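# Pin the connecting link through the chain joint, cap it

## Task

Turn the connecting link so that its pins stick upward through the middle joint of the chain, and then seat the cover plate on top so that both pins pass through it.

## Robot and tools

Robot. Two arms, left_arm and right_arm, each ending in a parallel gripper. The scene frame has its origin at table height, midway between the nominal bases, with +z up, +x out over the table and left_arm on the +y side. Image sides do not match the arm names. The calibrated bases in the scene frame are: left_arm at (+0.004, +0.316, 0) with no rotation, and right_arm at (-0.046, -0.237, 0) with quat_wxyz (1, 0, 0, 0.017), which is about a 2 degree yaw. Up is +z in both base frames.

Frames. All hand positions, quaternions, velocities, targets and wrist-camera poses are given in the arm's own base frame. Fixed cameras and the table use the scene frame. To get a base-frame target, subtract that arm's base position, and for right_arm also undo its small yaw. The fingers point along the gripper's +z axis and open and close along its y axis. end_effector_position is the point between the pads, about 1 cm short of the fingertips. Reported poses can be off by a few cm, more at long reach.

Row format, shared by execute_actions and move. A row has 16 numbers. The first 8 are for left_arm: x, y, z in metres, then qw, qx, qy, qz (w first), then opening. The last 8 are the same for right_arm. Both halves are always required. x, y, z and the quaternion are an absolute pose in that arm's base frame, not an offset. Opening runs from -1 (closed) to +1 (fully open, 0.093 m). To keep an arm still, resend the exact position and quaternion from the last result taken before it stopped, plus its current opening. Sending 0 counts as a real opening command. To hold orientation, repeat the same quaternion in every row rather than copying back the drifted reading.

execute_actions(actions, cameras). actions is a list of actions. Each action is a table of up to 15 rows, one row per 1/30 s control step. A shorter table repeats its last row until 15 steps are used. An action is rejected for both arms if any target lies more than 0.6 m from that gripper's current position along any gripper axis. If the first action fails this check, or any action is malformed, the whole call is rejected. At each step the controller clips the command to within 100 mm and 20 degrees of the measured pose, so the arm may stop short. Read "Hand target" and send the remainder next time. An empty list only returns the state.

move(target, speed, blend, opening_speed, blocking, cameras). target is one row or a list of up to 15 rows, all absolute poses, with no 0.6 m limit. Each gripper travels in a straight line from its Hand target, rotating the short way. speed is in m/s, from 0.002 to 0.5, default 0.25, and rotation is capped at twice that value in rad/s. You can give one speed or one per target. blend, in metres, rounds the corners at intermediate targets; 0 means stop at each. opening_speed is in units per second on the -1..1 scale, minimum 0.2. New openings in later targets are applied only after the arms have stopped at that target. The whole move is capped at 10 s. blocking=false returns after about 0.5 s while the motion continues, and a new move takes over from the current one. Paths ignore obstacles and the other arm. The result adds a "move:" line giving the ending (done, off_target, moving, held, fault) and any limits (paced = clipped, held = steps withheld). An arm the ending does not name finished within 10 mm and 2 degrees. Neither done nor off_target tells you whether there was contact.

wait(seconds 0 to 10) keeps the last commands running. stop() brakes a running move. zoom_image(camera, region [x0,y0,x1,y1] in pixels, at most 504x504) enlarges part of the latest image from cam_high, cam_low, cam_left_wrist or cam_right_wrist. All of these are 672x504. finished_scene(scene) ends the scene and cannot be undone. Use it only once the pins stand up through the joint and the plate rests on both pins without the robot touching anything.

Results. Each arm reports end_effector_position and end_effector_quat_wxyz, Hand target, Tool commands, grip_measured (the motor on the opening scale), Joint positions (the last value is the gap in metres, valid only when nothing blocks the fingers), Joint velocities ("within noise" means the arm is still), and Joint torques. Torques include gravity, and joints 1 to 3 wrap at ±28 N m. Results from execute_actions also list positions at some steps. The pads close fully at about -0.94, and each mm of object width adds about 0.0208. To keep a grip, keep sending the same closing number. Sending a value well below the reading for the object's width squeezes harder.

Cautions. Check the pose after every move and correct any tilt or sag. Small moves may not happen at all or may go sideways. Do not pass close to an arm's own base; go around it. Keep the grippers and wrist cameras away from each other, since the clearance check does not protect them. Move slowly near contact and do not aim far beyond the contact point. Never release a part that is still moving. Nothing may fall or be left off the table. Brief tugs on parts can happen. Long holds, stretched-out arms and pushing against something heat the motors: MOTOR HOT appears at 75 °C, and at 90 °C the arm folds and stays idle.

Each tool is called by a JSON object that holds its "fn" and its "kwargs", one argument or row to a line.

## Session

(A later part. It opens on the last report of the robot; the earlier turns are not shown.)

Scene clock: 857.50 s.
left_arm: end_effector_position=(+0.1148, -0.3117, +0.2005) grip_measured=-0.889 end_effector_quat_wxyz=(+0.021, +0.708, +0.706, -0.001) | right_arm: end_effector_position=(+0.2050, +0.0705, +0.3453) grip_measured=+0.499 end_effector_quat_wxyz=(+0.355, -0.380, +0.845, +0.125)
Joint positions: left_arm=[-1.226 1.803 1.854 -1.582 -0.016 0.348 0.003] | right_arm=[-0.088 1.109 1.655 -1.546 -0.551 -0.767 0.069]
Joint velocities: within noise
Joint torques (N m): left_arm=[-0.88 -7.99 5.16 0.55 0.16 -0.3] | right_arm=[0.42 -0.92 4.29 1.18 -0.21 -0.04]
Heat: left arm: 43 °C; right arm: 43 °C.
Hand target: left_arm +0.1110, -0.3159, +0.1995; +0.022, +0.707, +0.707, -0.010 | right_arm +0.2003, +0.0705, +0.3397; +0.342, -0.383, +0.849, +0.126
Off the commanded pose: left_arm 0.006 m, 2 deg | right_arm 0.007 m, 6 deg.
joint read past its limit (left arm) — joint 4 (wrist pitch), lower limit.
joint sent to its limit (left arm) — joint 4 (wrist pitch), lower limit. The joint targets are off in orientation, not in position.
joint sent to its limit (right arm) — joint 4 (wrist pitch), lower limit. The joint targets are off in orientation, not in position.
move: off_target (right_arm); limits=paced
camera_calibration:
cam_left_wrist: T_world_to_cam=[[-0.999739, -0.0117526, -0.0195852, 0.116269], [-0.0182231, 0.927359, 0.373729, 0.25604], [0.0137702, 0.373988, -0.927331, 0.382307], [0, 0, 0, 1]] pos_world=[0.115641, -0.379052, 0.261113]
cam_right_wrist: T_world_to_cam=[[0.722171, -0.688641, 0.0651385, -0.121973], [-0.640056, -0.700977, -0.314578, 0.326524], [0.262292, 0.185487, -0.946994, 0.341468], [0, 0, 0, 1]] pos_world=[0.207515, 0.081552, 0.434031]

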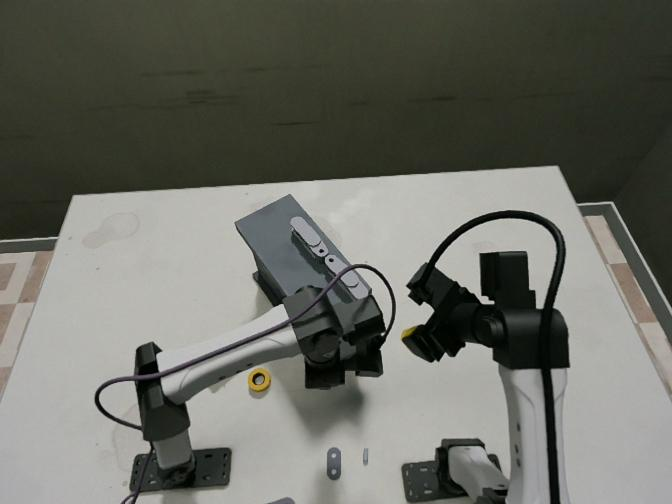

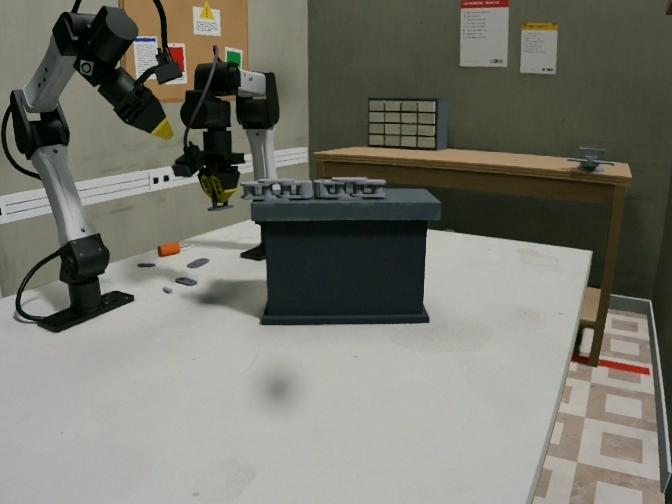

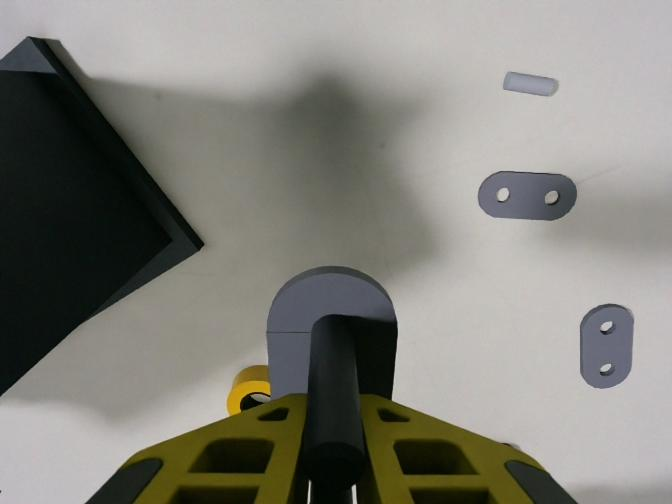

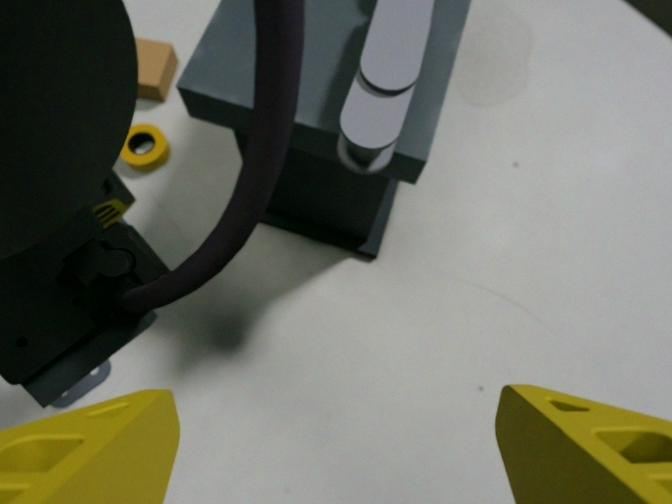

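{"fn": "move", "kwargs": {
  "target": [
    [0.111,-0.316,0.06,0,0.7071,0.7071,0,-1,0.20,0.07,0.34,0.310,-0.3971,0.8517,0.1445,0.5],
    [0.111,-0.316,0.04,0,0.7071,0.7071,0,-1,0.20,0.07,0.34,0.310,-0.3971,0.8517,0.1445,0.5]
  ],
  "speed": [0.15,0.05]
}}

{"fn": "zoom_image", "kwargs": {
  "camera": "cam_low",
  "region": [120, 200, 300, 330]
}}

Scene clock: 865.77 s.
left_arm: end_effector_position=(+0.1152, -0.3132, +0.0445) grip_measured=-0.889 end_effector_quat_wxyz=(+0.003, +0.708, +0.706, +0.007) | right_arm: end_effector_position=(+0.2050, +0.0704, +0.3452) grip_measured=+0.499 end_effector_quat_wxyz=(+0.355, -0.380, +0.845, +0.125)
Joint positions: left_arm=[-1.226 1.857 1.294 -1.008 -0.016 0.347 0.003] | right_arm=[-0.088 1.109 1.655 -1.546 -0.551 -0.767 0.069]
Joint velocities: within noise
Joint torques (N m): left_arm=[-0.85 -7.91 4.85 0.5 0.17 -0.28] | right_arm=[0.39 -1.03 4.53 1.2 -0.24 -0.09]
Heat: left arm: 41 °C; right arm: 42 °C.
Hand target: left_arm +0.1111, -0.3160, +0.0401; +0.000, +0.707, +0.707, +0.000 | right_arm +0.2003, +0.0705, +0.3397; +0.342, -0.383, +0.849, +0.126
Off the commanded pose: left_arm 0.007 m, 1 deg | right_arm 0.007 m, 6 deg.
joint sent to its limit (right arm) — joint 4 (wrist pitch), lower limit. The joint targets are off in orientation, not in position.
move: off_target (right_arm)
camera_calibration:
cam_left_wrist: T_world_to_cam=[[-0.99991, -0.0120277, -0.00589645, 0.112944], [-0.0133869, 0.912856, 0.408062, 0.309174], [0.000474554, 0.408104, -0.912935, 0.249791], [0, 0, 0, 1]] pos_world=[0.116955, -0.382814, 0.102547]
cam_right_wrist: T_world_to_cam=[[0.722031, -0.688768, 0.0653385, -0.122051], [-0.640209, -0.700946, -0.314336, 0.32643], [0.262304, 0.18513, -0.947061, 0.341494], [0, 0, 0, 1]] pos_world=[0.207533, 0.0815238, 0.433999]

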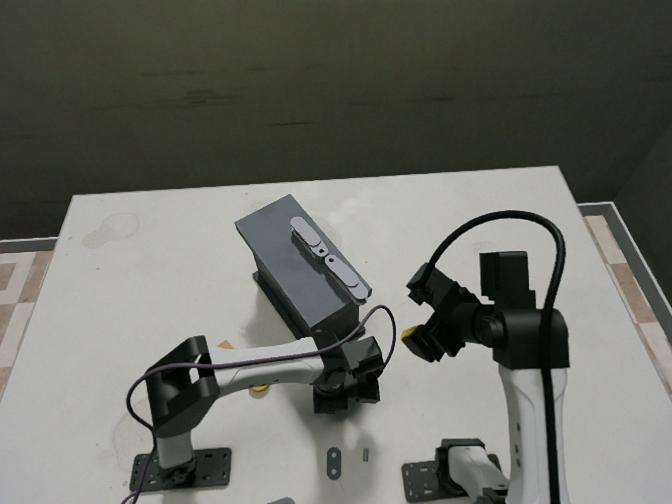

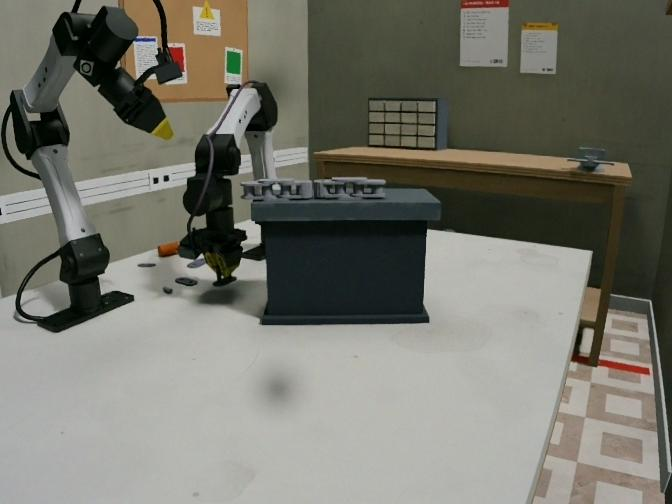

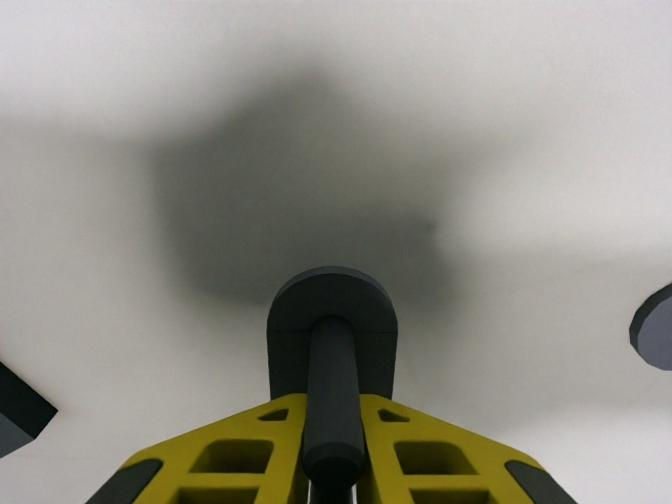

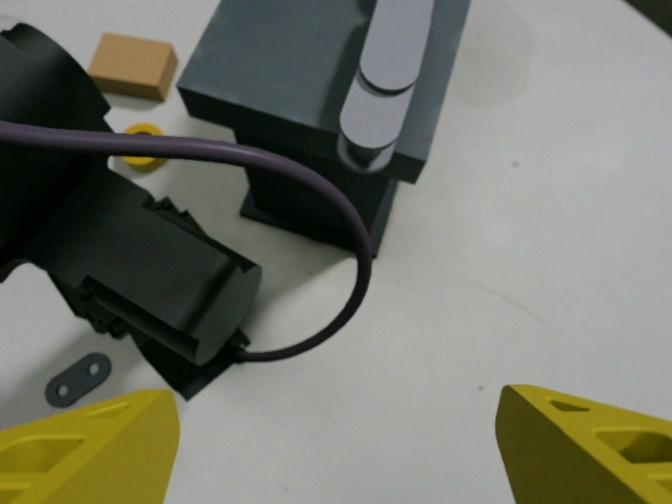

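Scaled by 2.800 from the camera's 672x504 image, which has a finer 960x720 frame.

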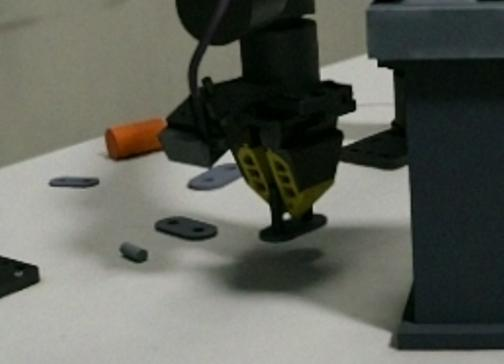

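{"fn": "move", "kwargs": {
  "target": [
    [0.111,-0.316,0.026,0,0.7071,0.7071,0,-1,0.20,0.07,0.34,0.310,-0.3971,0.8517,0.1445,0.5],
    [0.111,-0.316,0.018,0,0.7071,0.7071,0,-1,0.20,0.07,0.34,0.310,-0.3971,0.8517,0.1445,0.5]
  ],
  "speed": [0.04,0.02],
  "cameras": ["cam_low","cam_left_wrist"]
}}

{"fn": "zoom_image", "kwargs": {
  "camera": "cam_low",
  "region": [120, 200, 300, 330]
}}

Scene clock: 873.77 s.
left_arm: end_effector_position=(+0.1154, -0.3139, +0.0231) grip_measured=-0.889 end_effector_quat_wxyz=(+0.004, +0.708, +0.706, +0.006) | right_arm: end_effector_position=(+0.2051, +0.0704, +0.3452) grip_measured=+0.499 end_effector_quat_wxyz=(+0.354, -0.380, +0.845, +0.125)
Joint positions: left_arm=[-1.226 1.886 1.243 -0.925 -0.015 0.347 0.003] | right_arm=[-0.088 1.109 1.655 -1.546 -0.55 -0.767 0.069]
Joint velocities: within noise
Joint torques (N m): left_arm=[-0.84 -7.9 4.64 0.53 0.16 -0.28] | right_arm=[0.39 -1.18 4.51 1.22 -0.22 -0.11]
Heat: left arm: 40 °C; right arm: 41 °C.
Hand target: left_arm +0.1110, -0.3159, +0.0181; +0.000, +0.707, +0.707, +0.000 | right_arm +0.2003, +0.0705, +0.3397; +0.342, -0.383, +0.849, +0.126
Off the commanded pose: left_arm 0.007 m, 1 deg | right_arm 0.007 m, 6 deg.
joint sent to its limit (right arm) — joint 4 (wrist pitch), lower limit. The joint targets are off in orientation, not in position.
move: off_target (right_arm)
camera_calibration:
cam_left_wrist: T_world_to_cam=[[-0.999903, -0.0124226, -0.0062841, 0.112879], [-0.013904, 0.913782, 0.405966, 0.318936], [0.000699156, 0.406014, -0.913867, 0.229915], [0, 0, 0, 1]] pos_world=[0.117142, -0.383385, 0.0813436]
Images, in order (width x height): cam_low 672x504, cam_left_wrist 672x504.

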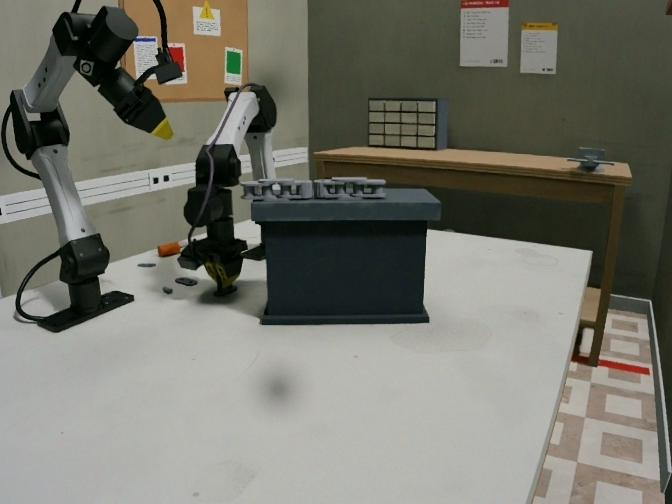

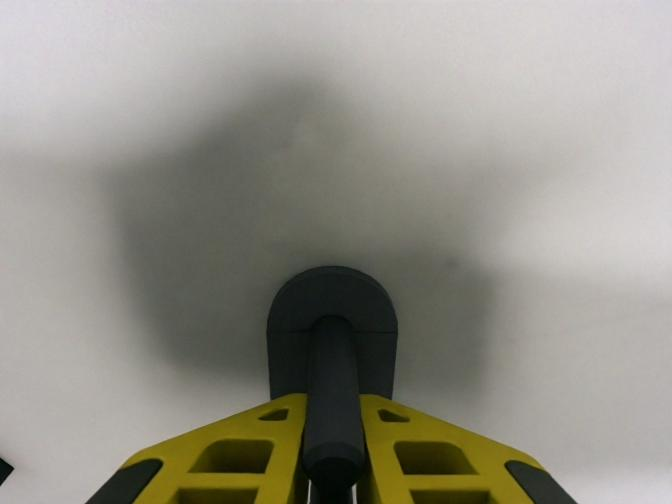

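Scaled by 2.800 from the camera's 672x504 image, which has a finer 960x720 frame.

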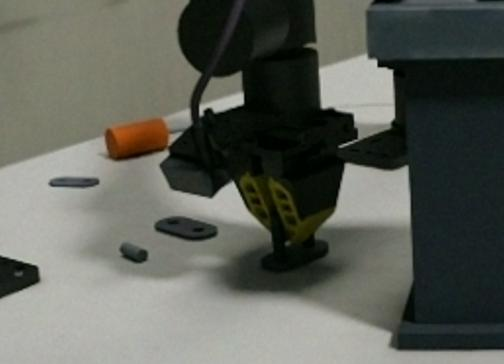

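{"fn": "move", "kwargs": {
  "target": [
    [0.111,-0.316,0.012,0,0.7071,0.7071,0,-1,0.20,0.07,0.34,0.310,-0.3971,0.8517,0.1445,0.5]
  ],
  "speed": 0.02,
  "cameras": ["cam_low"]
}}

{"fn": "zoom_image", "kwargs": {
  "camera": "cam_low",
  "region": [180, 250, 270, 320]
}}

{"fn": "move", "kwargs": {
  "target": [
    [0.111,-0.316,0.006,0,0.7071,0.7071,0,-1,0.20,0.07,0.34,0.310,-0.3971,0.8517,0.1445,0.5]
  ],
  "speed": 0.02,
  "cameras": ["cam_low"]
}}

{"fn": "zoom_image", "kwargs": {
  "camera": "cam_low",
  "region": [180, 250, 270, 320]
}}

Scene clock: 883.87 s.
left_arm: end_effector_position=(+0.1156, -0.3155, +0.0216) grip_measured=-0.889 end_effector_quat_wxyz=(+0.008, +0.708, +0.706, +0.004) | right_arm: end_effector_position=(+0.2051, +0.0704, +0.3452) grip_measured=+0.499 end_effector_quat_wxyz=(+0.355, -0.380, +0.845, +0.125)
Joint positions: left_arm=[-1.226 1.887 1.237 -0.91 -0.013 0.347 0.003] | right_arm=[-0.088 1.109 1.655 -1.546 -0.55 -0.767 0.069]
Joint velocities: within noise
Joint torques (N m): left_arm=[-0.84 -7.08 3.99 0.61 0.14 -0.28] | right_arm=[0.21 -1.36 4.4 1.25 -0.23 -0.06]
Heat: left arm: 39 °C; right arm: 41 °C.
Hand target: left_arm +0.1110, -0.3157, +0.0122; +0.000, +0.707, +0.707, +0.000 | right_arm +0.2003, +0.0705, +0.3397; +0.342, -0.383, +0.849, +0.126
Off the commanded pose: left_arm 0.011 m, 1 deg | right_arm 0.007 m, 6 deg.
joint sent to its limit (right arm) — joint 4 (wrist pitch), lower limit. The joint targets are off in orientation, not in position.
move: off_target (left_arm, right_arm)
Images, in order (width x height): cam_low 672x504.

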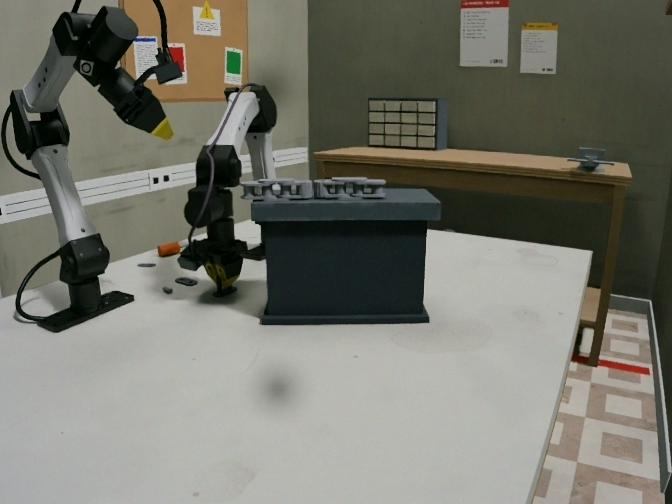

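Scaled by 5.600 from the camera's 672x504 image, which has a finer 960x720 frame.

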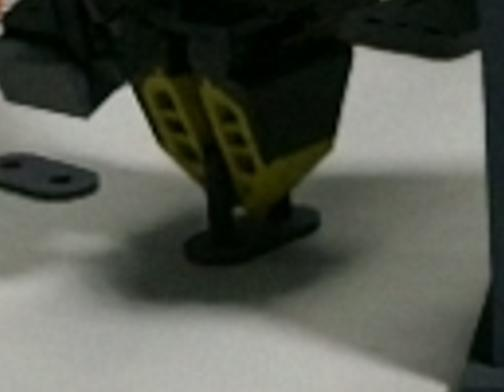

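Scene clock: 886.07 s.
left_arm: end_effector_position=(+0.1153, -0.3155, +0.0206) grip_measured=-0.889 end_effector_quat_wxyz=(+0.008, +0.708, +0.706, +0.003) | right_arm: end_effector_position=(+0.2051, +0.0704, +0.3452) grip_measured=+0.499 end_effector_quat_wxyz=(+0.355, -0.380, +0.845, +0.125)
Joint positions: left_arm=[-1.226 1.887 1.233 -0.905 -0.011 0.347 0.003] | right_arm=[-0.088 1.109 1.655 -1.546 -0.55 -0.767 0.069]
Joint velocities: within noise
Joint torques (N m): left_arm=[-0.83 -6.17 3.28 0.78 0.13 -0.28] | right_arm=[0.42 -1.24 4.4 1.22 -0.31 -0.09]
Heat: left arm: 39 °C; right arm: 41 °C.
Hand target: left_arm +0.1108, -0.3153, +0.0065; +0.000, +0.707, +0.707, +0.000 | right_arm +0.2003, +0.0705, +0.3397; +0.342, -0.383, +0.849, +0.126
Off the commanded pose: left_arm 0.015 m, 1 deg | right_arm 0.007 m, 6 deg.
joint sent to its limit (right arm) — joint 4 (wrist pitch), lower limit. The joint targets are off in orientation, not in position.
move: off_target (left_arm, right_arm)
Images, in order (width x height): cam_low 672x504.

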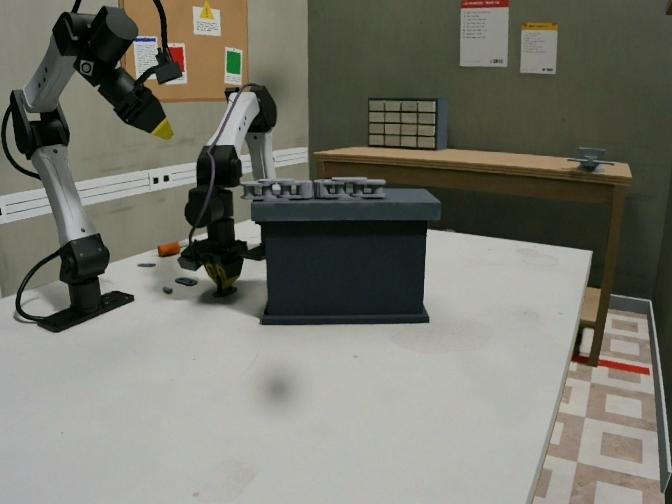

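Scaled by 5.600 from the camera's 672x504 image, which has a finer 960x720 frame.

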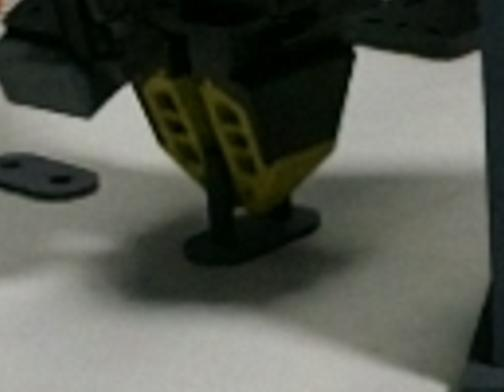

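{"fn": "move", "kwargs": {
  "target": [
    [0.111,-0.316,0.018,0,0.7071,0.7071,0,-1,0.20,0.07,0.34,0.310,-0.3971,0.8517,0.1445,0.5],
    [0.111,-0.316,0.018,0,0.7071,0.7071,0,-0.4,0.20,0.07,0.34,0.310,-0.3971,0.8517,0.1445,0.5],
    [0.111,-0.316,0.10,0,0.7071,0.7071,0,-0.4,0.20,0.07,0.34,0.310,-0.3971,0.8517,0.1445,0.5]
  ],
  "speed": [0.03,0.03,0.1],
  "opening_speed": 0.8
}}

{"fn": "zoom_image", "kwargs": {
  "camera": "cam_low",
  "region": [150, 210, 280, 320]
}}

{"fn": "zoom_image", "kwargs": {
  "camera": "cam_left_wrist",
  "region": [200, 250, 480, 504]
}}

Scene clock: 897.87 s.
left_arm: end_effector_position=(+0.1123, -0.3072, +0.0799) grip_measured=-0.402 end_effector_quat_wxyz=(-0.025, +0.708, +0.706, +0.018) | right_arm: end_effector_position=(+0.2051, +0.0704, +0.3452) grip_measured=+0.499 end_effector_quat_wxyz=(+0.355, -0.380, +0.845, +0.125)
Joint positions: left_arm=[-1.226 1.854 1.434 -1.212 -0.011 0.347 0.026] | right_arm=[-0.088 1.109 1.655 -1.546 -0.55 -0.767 0.069]
Joint velocities: within noise
Joint torques (N m): left_arm=[-0.8 -12.98 7.87 0.12 0.13 -0.27] | right_arm=[0.14 -0.95 4.48 1.28 -0.19 -0.04]
Heat: left arm: 39 °C; right arm: 41 °C.
Hand target: left_arm +0.1108, -0.3154, +0.0997; +0.000, +0.707, +0.707, +0.000 | right_arm +0.2003, +0.0705, +0.3397; +0.342, -0.383, +0.849, +0.126
Off the commanded pose: left_arm 0.022 m, 4 deg | right_arm 0.007 m, 6 deg.
joint sent to its limit (right arm) — joint 4 (wrist pitch), lower limit. The joint targets are off in orientation, not in position.
move: off_target (left_arm, right_arm)
camera_calibration:
cam_left_wrist: T_world_to_cam=[[-0.999753, -0.0128813, 0.0180874, 0.10812], [-0.00314109, 0.888396, 0.459068, 0.276468], [-0.0219822, 0.458898, -0.888217, 0.295789], [0, 0, 0, 1]] pos_world=[0.115464, -0.379957, 0.133851]
cam_right_wrist: T_world_to_cam=[[0.722068, -0.688686, 0.0658034, -0.122271], [-0.640113, -0.70115, -0.314076, 0.326295], [0.262438, 0.184663, -0.947115, 0.341498], [0, 0, 0, 1]] pos_world=[0.207531, 0.0815133, 0.433965]

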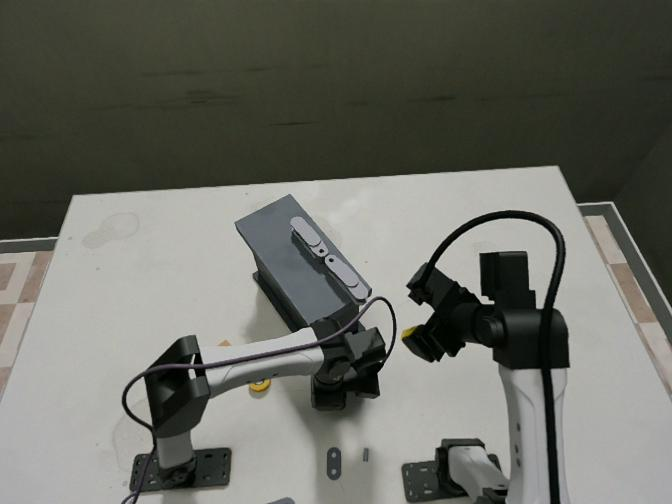

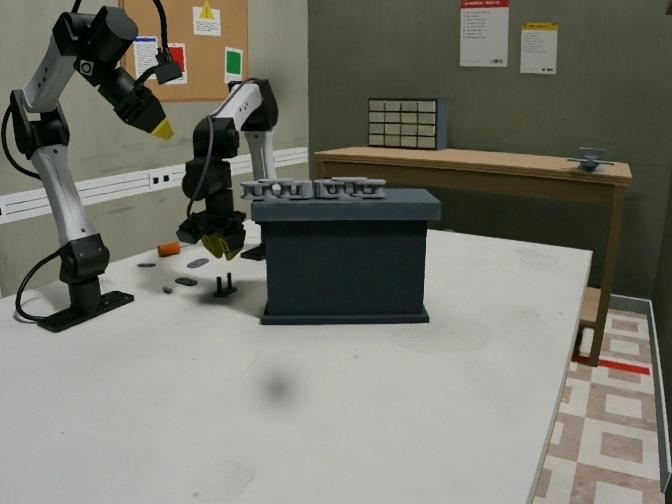

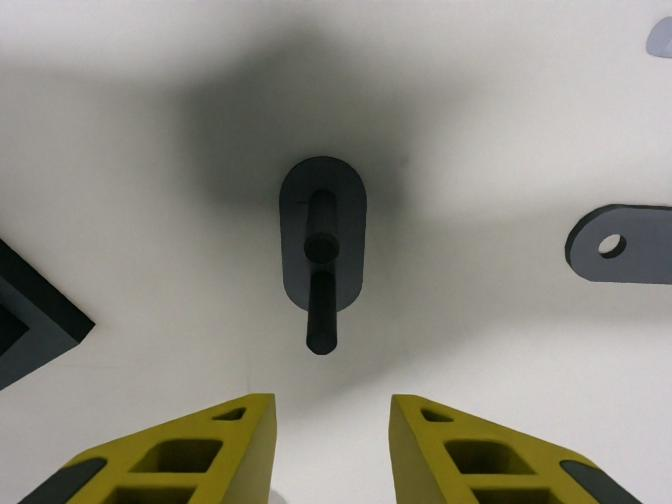

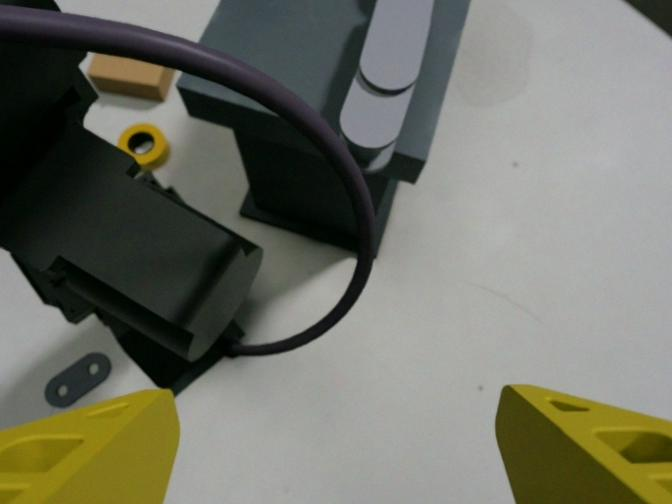

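Scaled by 3.877 from the camera's 672x504 image, which has a finer 960x720 frame.

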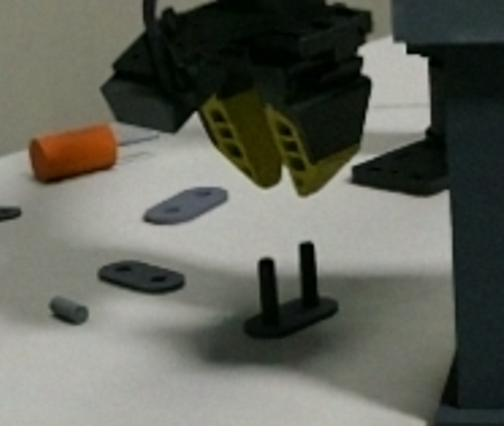

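Scaled by 1.800 from the camera's 672x504 image, which has a finer 960x720 frame.

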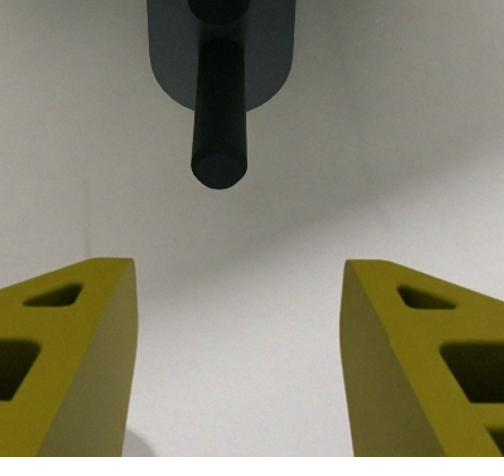

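{"fn": "move", "kwargs": {
  "target": [
    [0.13,-0.26,0.20,0.1,0.60,0.78,-0.05,0.3,0.28,0.13,0.36,0.25,-0.25,0.933,0.067,1],
    [0.17,-0.10,0.26,0.30,0.38,0.85,-0.12,0.3,0.375,0.19,0.36,0.28,-0.25,0.92,0.07,1]
  ],
  "speed": 0.25,
  "blend": 0.03
}}

{"fn": "zoom_image", "kwargs": {
  "camera": "cam_right_wrist",
  "region": [180, 0, 500, 504]
}}

Scene clock: 944.10 s.
left_arm: end_effector_position=(+0.1707, -0.0988, +0.2618) grip_measured=+0.298 end_effector_quat_wxyz=(+0.306, +0.383, +0.864, -0.115) | right_arm: end_effector_position=(+0.3760, +0.1889, +0.3624) grip_measured=+1.000 end_effector_quat_wxyz=(+0.312, -0.250, +0.913, +0.079)
Joint positions: left_arm=[-0.261 0.865 1.217 -1.322 0.31 0.477 0.06] | right_arm=[0.449 1.922 2.554 -1.548 -0.04 -0.071 0.093]
Joint velocities: within noise
Joint torques (N m): left_arm=[0.7 -0.02 4.75 1.4 0.39 -0.06] | right_arm=[0.35 -7.08 6.67 1.49 0.04 0.05]
Heat: left arm: 43 °C; right arm: 40 °C.
Hand target: left_arm +0.1700, -0.1000, +0.2600; +0.304, +0.385, +0.863, -0.122 | right_arm +0.3749, +0.1898, +0.3595; +0.306, -0.249, +0.916, +0.075
Off the commanded pose: left_arm 0.002 m, 1 deg | right_arm 0.003 m, 4 deg.
joint sent to its limit (right arm) — joint 4 (wrist pitch), lower limit. The joint targets are off in orientation, not in position.
move: off_target (right_arm)
camera_calibration:
cam_left_wrist: T_world_to_cam=[[-0.728724, -0.684518, -0.0198888, 0.0632369], [-0.659579, 0.709393, -0.248429, 0.287634], [0.184163, -0.167918, -0.968446, 0.286905], [0, 0, 0, 1]] pos_world=[0.182963, -0.112583, 0.350567]
cam_right_wrist: T_world_to_cam=[[0.496, -0.86808, 0.0205417, -0.0299281], [-0.847702, -0.48921, -0.205123, 0.522747], [0.188112, 0.0843275, -0.978521, 0.349295], [0, 0, 0, 1]] pos_world=[0.392271, 0.200298, 0.449634]

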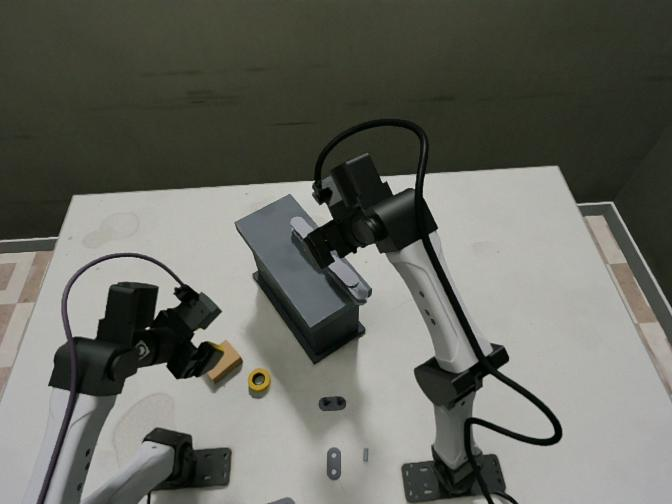

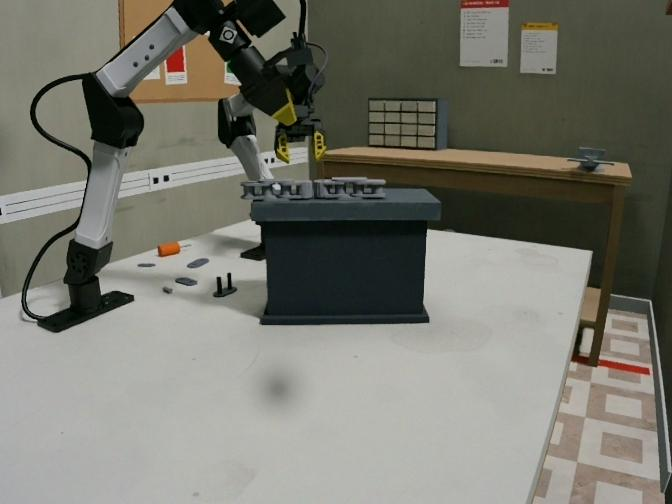

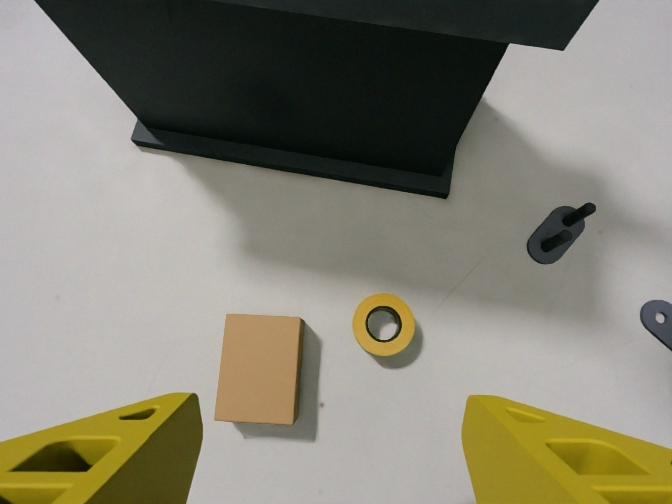

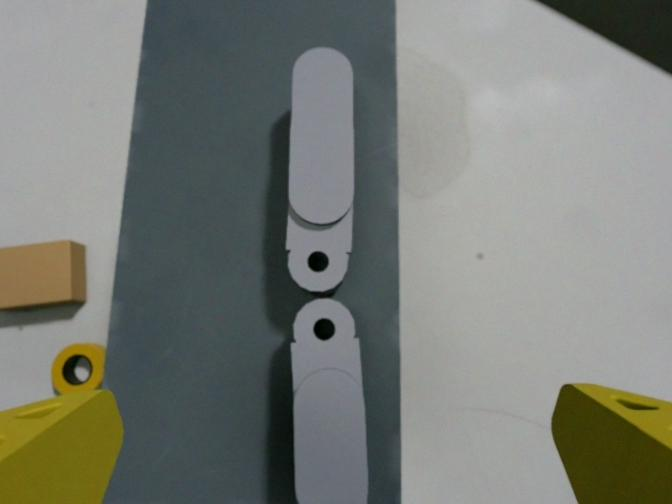

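Scaled by 1.000.

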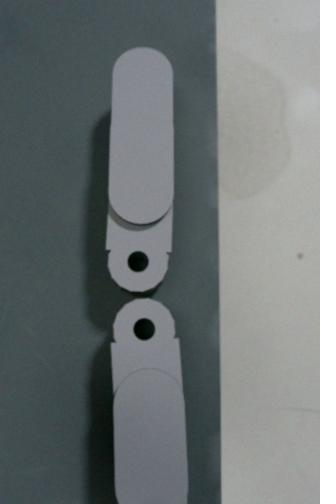

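{"fn": "move", "kwargs": {
  "target": [
    [0.17,-0.10,0.26,0.30,0.38,0.85,-0.12,0.3,0.455,0.24,0.31,0.2668,-0.2407,0.9306,0.0690,0.3],
    [0.17,-0.10,0.26,0.30,0.38,0.85,-0.12,0.3,0.464,0.2435,0.252,0.2668,-0.2407,0.9306,0.0690,0.3]
  ],
  "speed": [0.2,0.08],
  "cameras": ["cam_right_wrist","cam_low"]
}}

{"fn": "zoom_image", "kwargs": {
  "camera": "cam_low",
  "region": [220, 140, 400, 230]
}}

Scene clock: 957.13 s.
left_arm: end_effector_position=(+0.1706, -0.0989, +0.2618) grip_measured=+0.298 end_effector_quat_wxyz=(+0.306, +0.384, +0.864, -0.115) | right_arm: end_effector_position=(+0.4666, +0.2437, +0.2389) grip_measured=+0.301 end_effector_quat_wxyz=(+0.251, -0.243, +0.934, +0.069)
Joint positions: left_arm=[-0.261 0.865 1.217 -1.323 0.311 0.478 0.06] | right_arm=[0.473 2.274 2.591 -1.362 -0.025 -0.03 0.06]
Joint velocities: within noise
Joint torques (N m): left_arm=[0.7 -0.01 4.75 1.39 0.35 -0.08] | right_arm=[0.13 -15.3 5.49 1.59 0.06 0.03]
Heat: left arm: 40 °C; right arm: 40 °C.
Hand target: left_arm +0.1700, -0.1000, +0.2600; +0.304, +0.385, +0.863, -0.122 | right_arm +0.4639, +0.2435, +0.2520; +0.266, -0.241, +0.931, +0.069
Off the commanded pose: left_arm 0.002 m, 1 deg | right_arm 0.013 m, 2 deg.
elbow stopped short (right arm): the move would have taken joint 3 (elbow) straighter than the controller allows.
move: off_target (right_arm)
camera_calibration:
cam_right_wrist: T_world_to_cam=[[0.480661, -0.876897, 0.004011, -0.0114874], [-0.874157, -0.479511, -0.0769377, 0.580351], [0.0693898, 0.0334747, -0.997028, 0.278988], [0, 0, 0, 1]] pos_world=[0.49348, 0.258872, 0.322855]
Images, in order (width x height): cam_low 672x504, cam_right_wrist 672x504.

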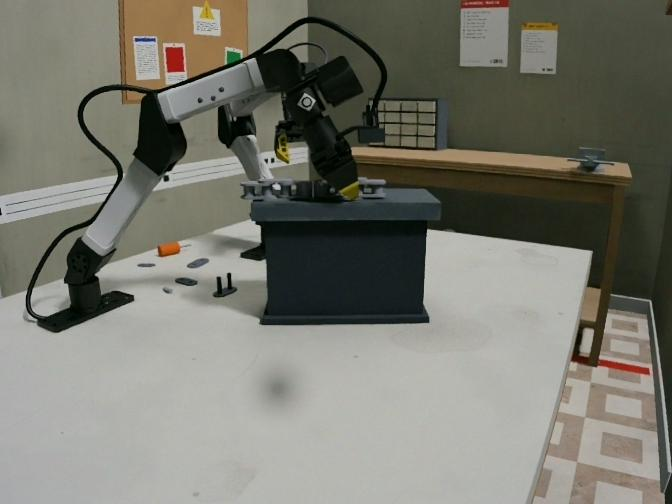

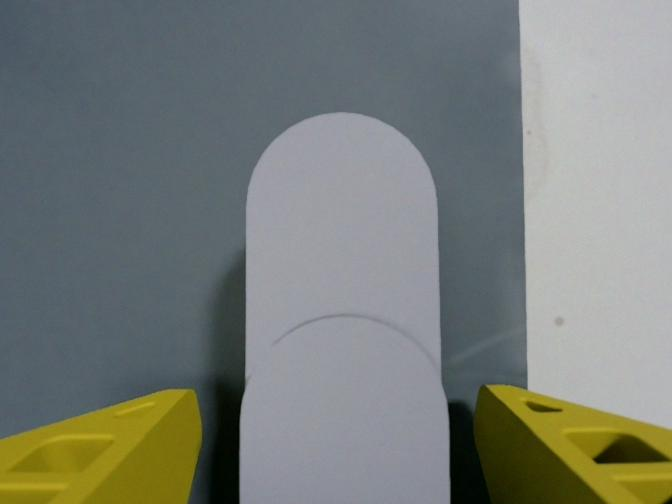

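Scaled by 2.800 from the camera's 672x504 image, which has a finer 960x720 frame.

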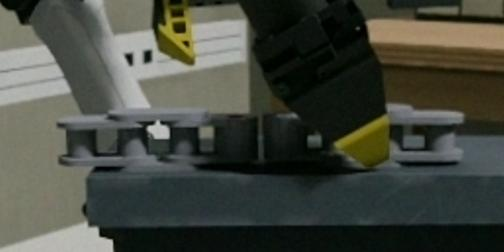

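{"fn": "move", "kwargs": {
  "target": [
    [0.17,-0.10,0.26,0.30,0.38,0.85,-0.12,0.3,0.463,0.2425,0.258,0.2668,-0.2407,0.9306,0.0690,0.3],
    [0.17,-0.10,0.26,0.30,0.38,0.85,-0.12,0.3,0.463,0.2425,0.258,0.2668,-0.2407,0.9306,0.0690,-0.6]
  ],
  "speed": [0.05,0.08],
  "opening_speed": 1.0,
  "cameras": ["cam_right_wrist","cam_low"]
}}

{"fn": "zoom_image", "kwargs": {
  "camera": "cam_low",
  "region": [220, 140, 400, 230]
}}

Scene clock: 967.03 s.
left_arm: end_effector_position=(+0.1706, -0.0990, +0.2618) grip_measured=+0.298 end_effector_quat_wxyz=(+0.306, +0.384, +0.864, -0.116) | right_arm: end_effector_position=(+0.4676, +0.2438, +0.2510) grip_measured=-0.458 end_effector_quat_wxyz=(+0.266, -0.242, +0.930, +0.071)
Joint positions: left_arm=[-0.261 0.865 1.217 -1.323 0.311 0.478 0.06] | right_arm=[0.473 2.274 2.631 -1.371 -0.022 -0.03 0.023]
Joint velocities: within noise
Joint torques (N m): left_arm=[0.69 -0.01 4.72 1.39 0.35 -0.07] | right_arm=[0.27 -12.94 8.14 1.26 0.06 0.06]
Heat: left arm: 39 °C; right arm: 45 °C.
Hand target: left_arm +0.1700, -0.1000, +0.2600; +0.304, +0.385, +0.863, -0.122 | right_arm +0.4630, +0.2425, +0.2580; +0.268, -0.241, +0.930, +0.069
Off the commanded pose: left_arm 0.002 m, 1 deg | right_arm 0.008 m, 0 deg.
move: done
camera_calibration:
cam_right_wrist: T_world_to_cam=[[0.479475, -0.877529, 0.00680569, -0.0119398], [-0.872137, -0.47736, -0.107259, 0.588343], [0.0973714, 0.0454923, -0.994208, 0.274265], [0, 0, 0, 1]] pos_world=[0.492135, 0.257897, 0.335863]
Images, in order (width x height): cam_low 672x504, cam_right_wrist 672x504.

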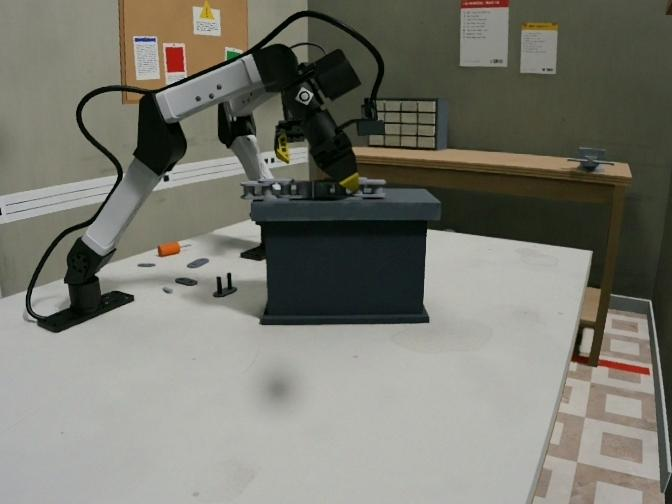

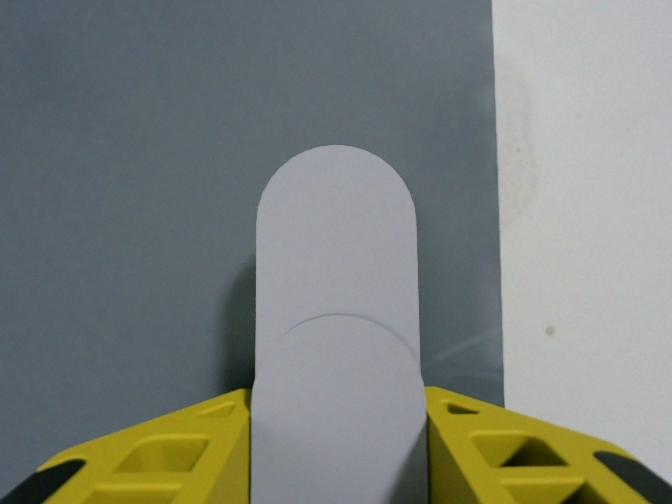

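Scaled by 2.800 from the camera's 672x504 image, which has a finer 960x720 frame.

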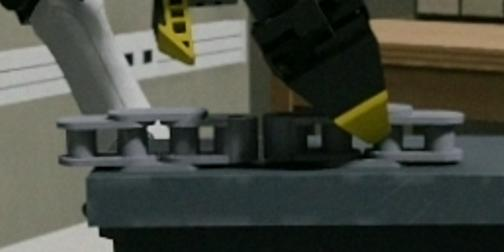

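{"fn": "move", "kwargs": {
  "target": [
    [0.17,-0.10,0.26,0.30,0.38,0.85,-0.12,0.3,0.455,0.2385,0.275,0.2668,-0.2407,0.9306,0.0690,-0.6],
    [0.17,-0.10,0.26,0.30,0.38,0.85,-0.12,0.3,0.41,0.23,0.33,0.2668,-0.2407,0.9306,0.0690,-0.6]
  ],
  "speed": [0.06,0.12],
  "cameras": ["cam_right_wrist","cam_low","cam_high"]
}}

{"fn": "zoom_image", "kwargs": {
  "camera": "cam_low",
  "region": [220, 90, 400, 230]
}}

Scene clock: 983.93 s.
left_arm: end_effector_position=(+0.1706, -0.0990, +0.2618) grip_measured=+0.298 end_effector_quat_wxyz=(+0.306, +0.384, +0.864, -0.116) | right_arm: end_effector_position=(+0.4128, +0.2309, +0.3098) grip_measured=-0.458 end_effector_quat_wxyz=(+0.269, -0.243, +0.929, +0.073)
Joint positions: left_arm=[-0.261 0.865 1.217 -1.323 0.311 0.478 0.06] | right_arm=[0.507 2.181 2.762 -1.587 -0.008 -0.003 0.023]
Joint velocities: within noise
Joint torques (N m): left_arm=[0.69 0.01 4.75 1.39 0.35 -0.07] | right_arm=[0.2 -14.19 5.53 1.76 0.1 0.05]
Heat: left arm: 39 °C; right arm: 50 °C.
Hand target: left_arm +0.1700, -0.1000, +0.2600; +0.304, +0.385, +0.863, -0.122 | right_arm +0.4097, +0.2299, +0.3293; +0.297, -0.238, +0.921, +0.077
Off the commanded pose: left_arm 0.002 m, 1 deg | right_arm 0.020 m, 1 deg.
joint read past its limit (right arm) — joint 4 (wrist pitch), lower limit.
joint sent to its limit (right arm) — joint 4 (wrist pitch), lower limit. The joint targets are off in orientation, not in position.
move: off_target (right_arm)
camera_calibration:
cam_right_wrist: T_world_to_cam=[[0.48244, -0.875913, 0.00529082, 0.00153138], [-0.869758, -0.479748, -0.115597, 0.542872], [0.103791, 0.0511668, -0.993282, 0.334477], [0, 0, 0, 1]] pos_world=[0.436713, 0.244669, 0.394976]
Images, in order (width x height): cam_high 672x504, cam_low 672x504, cam_right_wrist 672x504.

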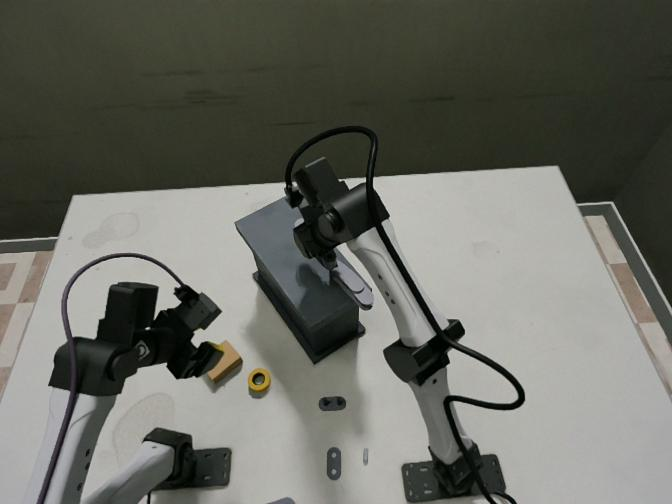

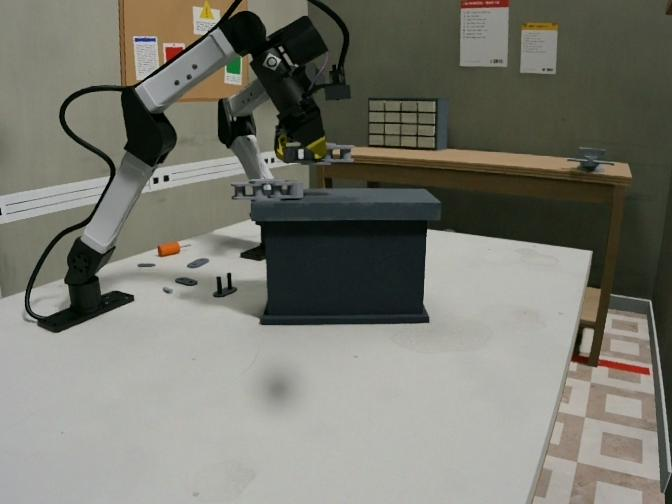

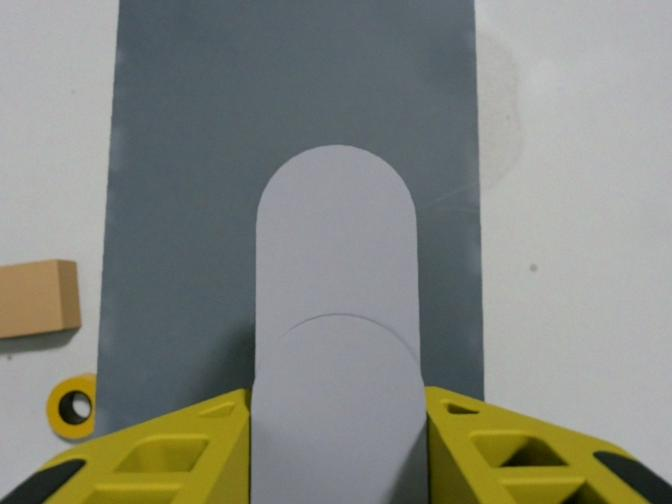

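Scaled by 2.800 from the camera's 672x504 image, which has a finer 960x720 frame.

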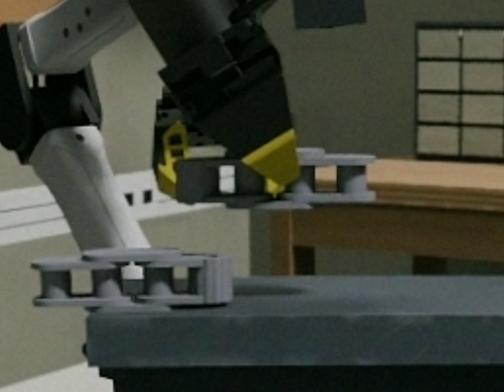

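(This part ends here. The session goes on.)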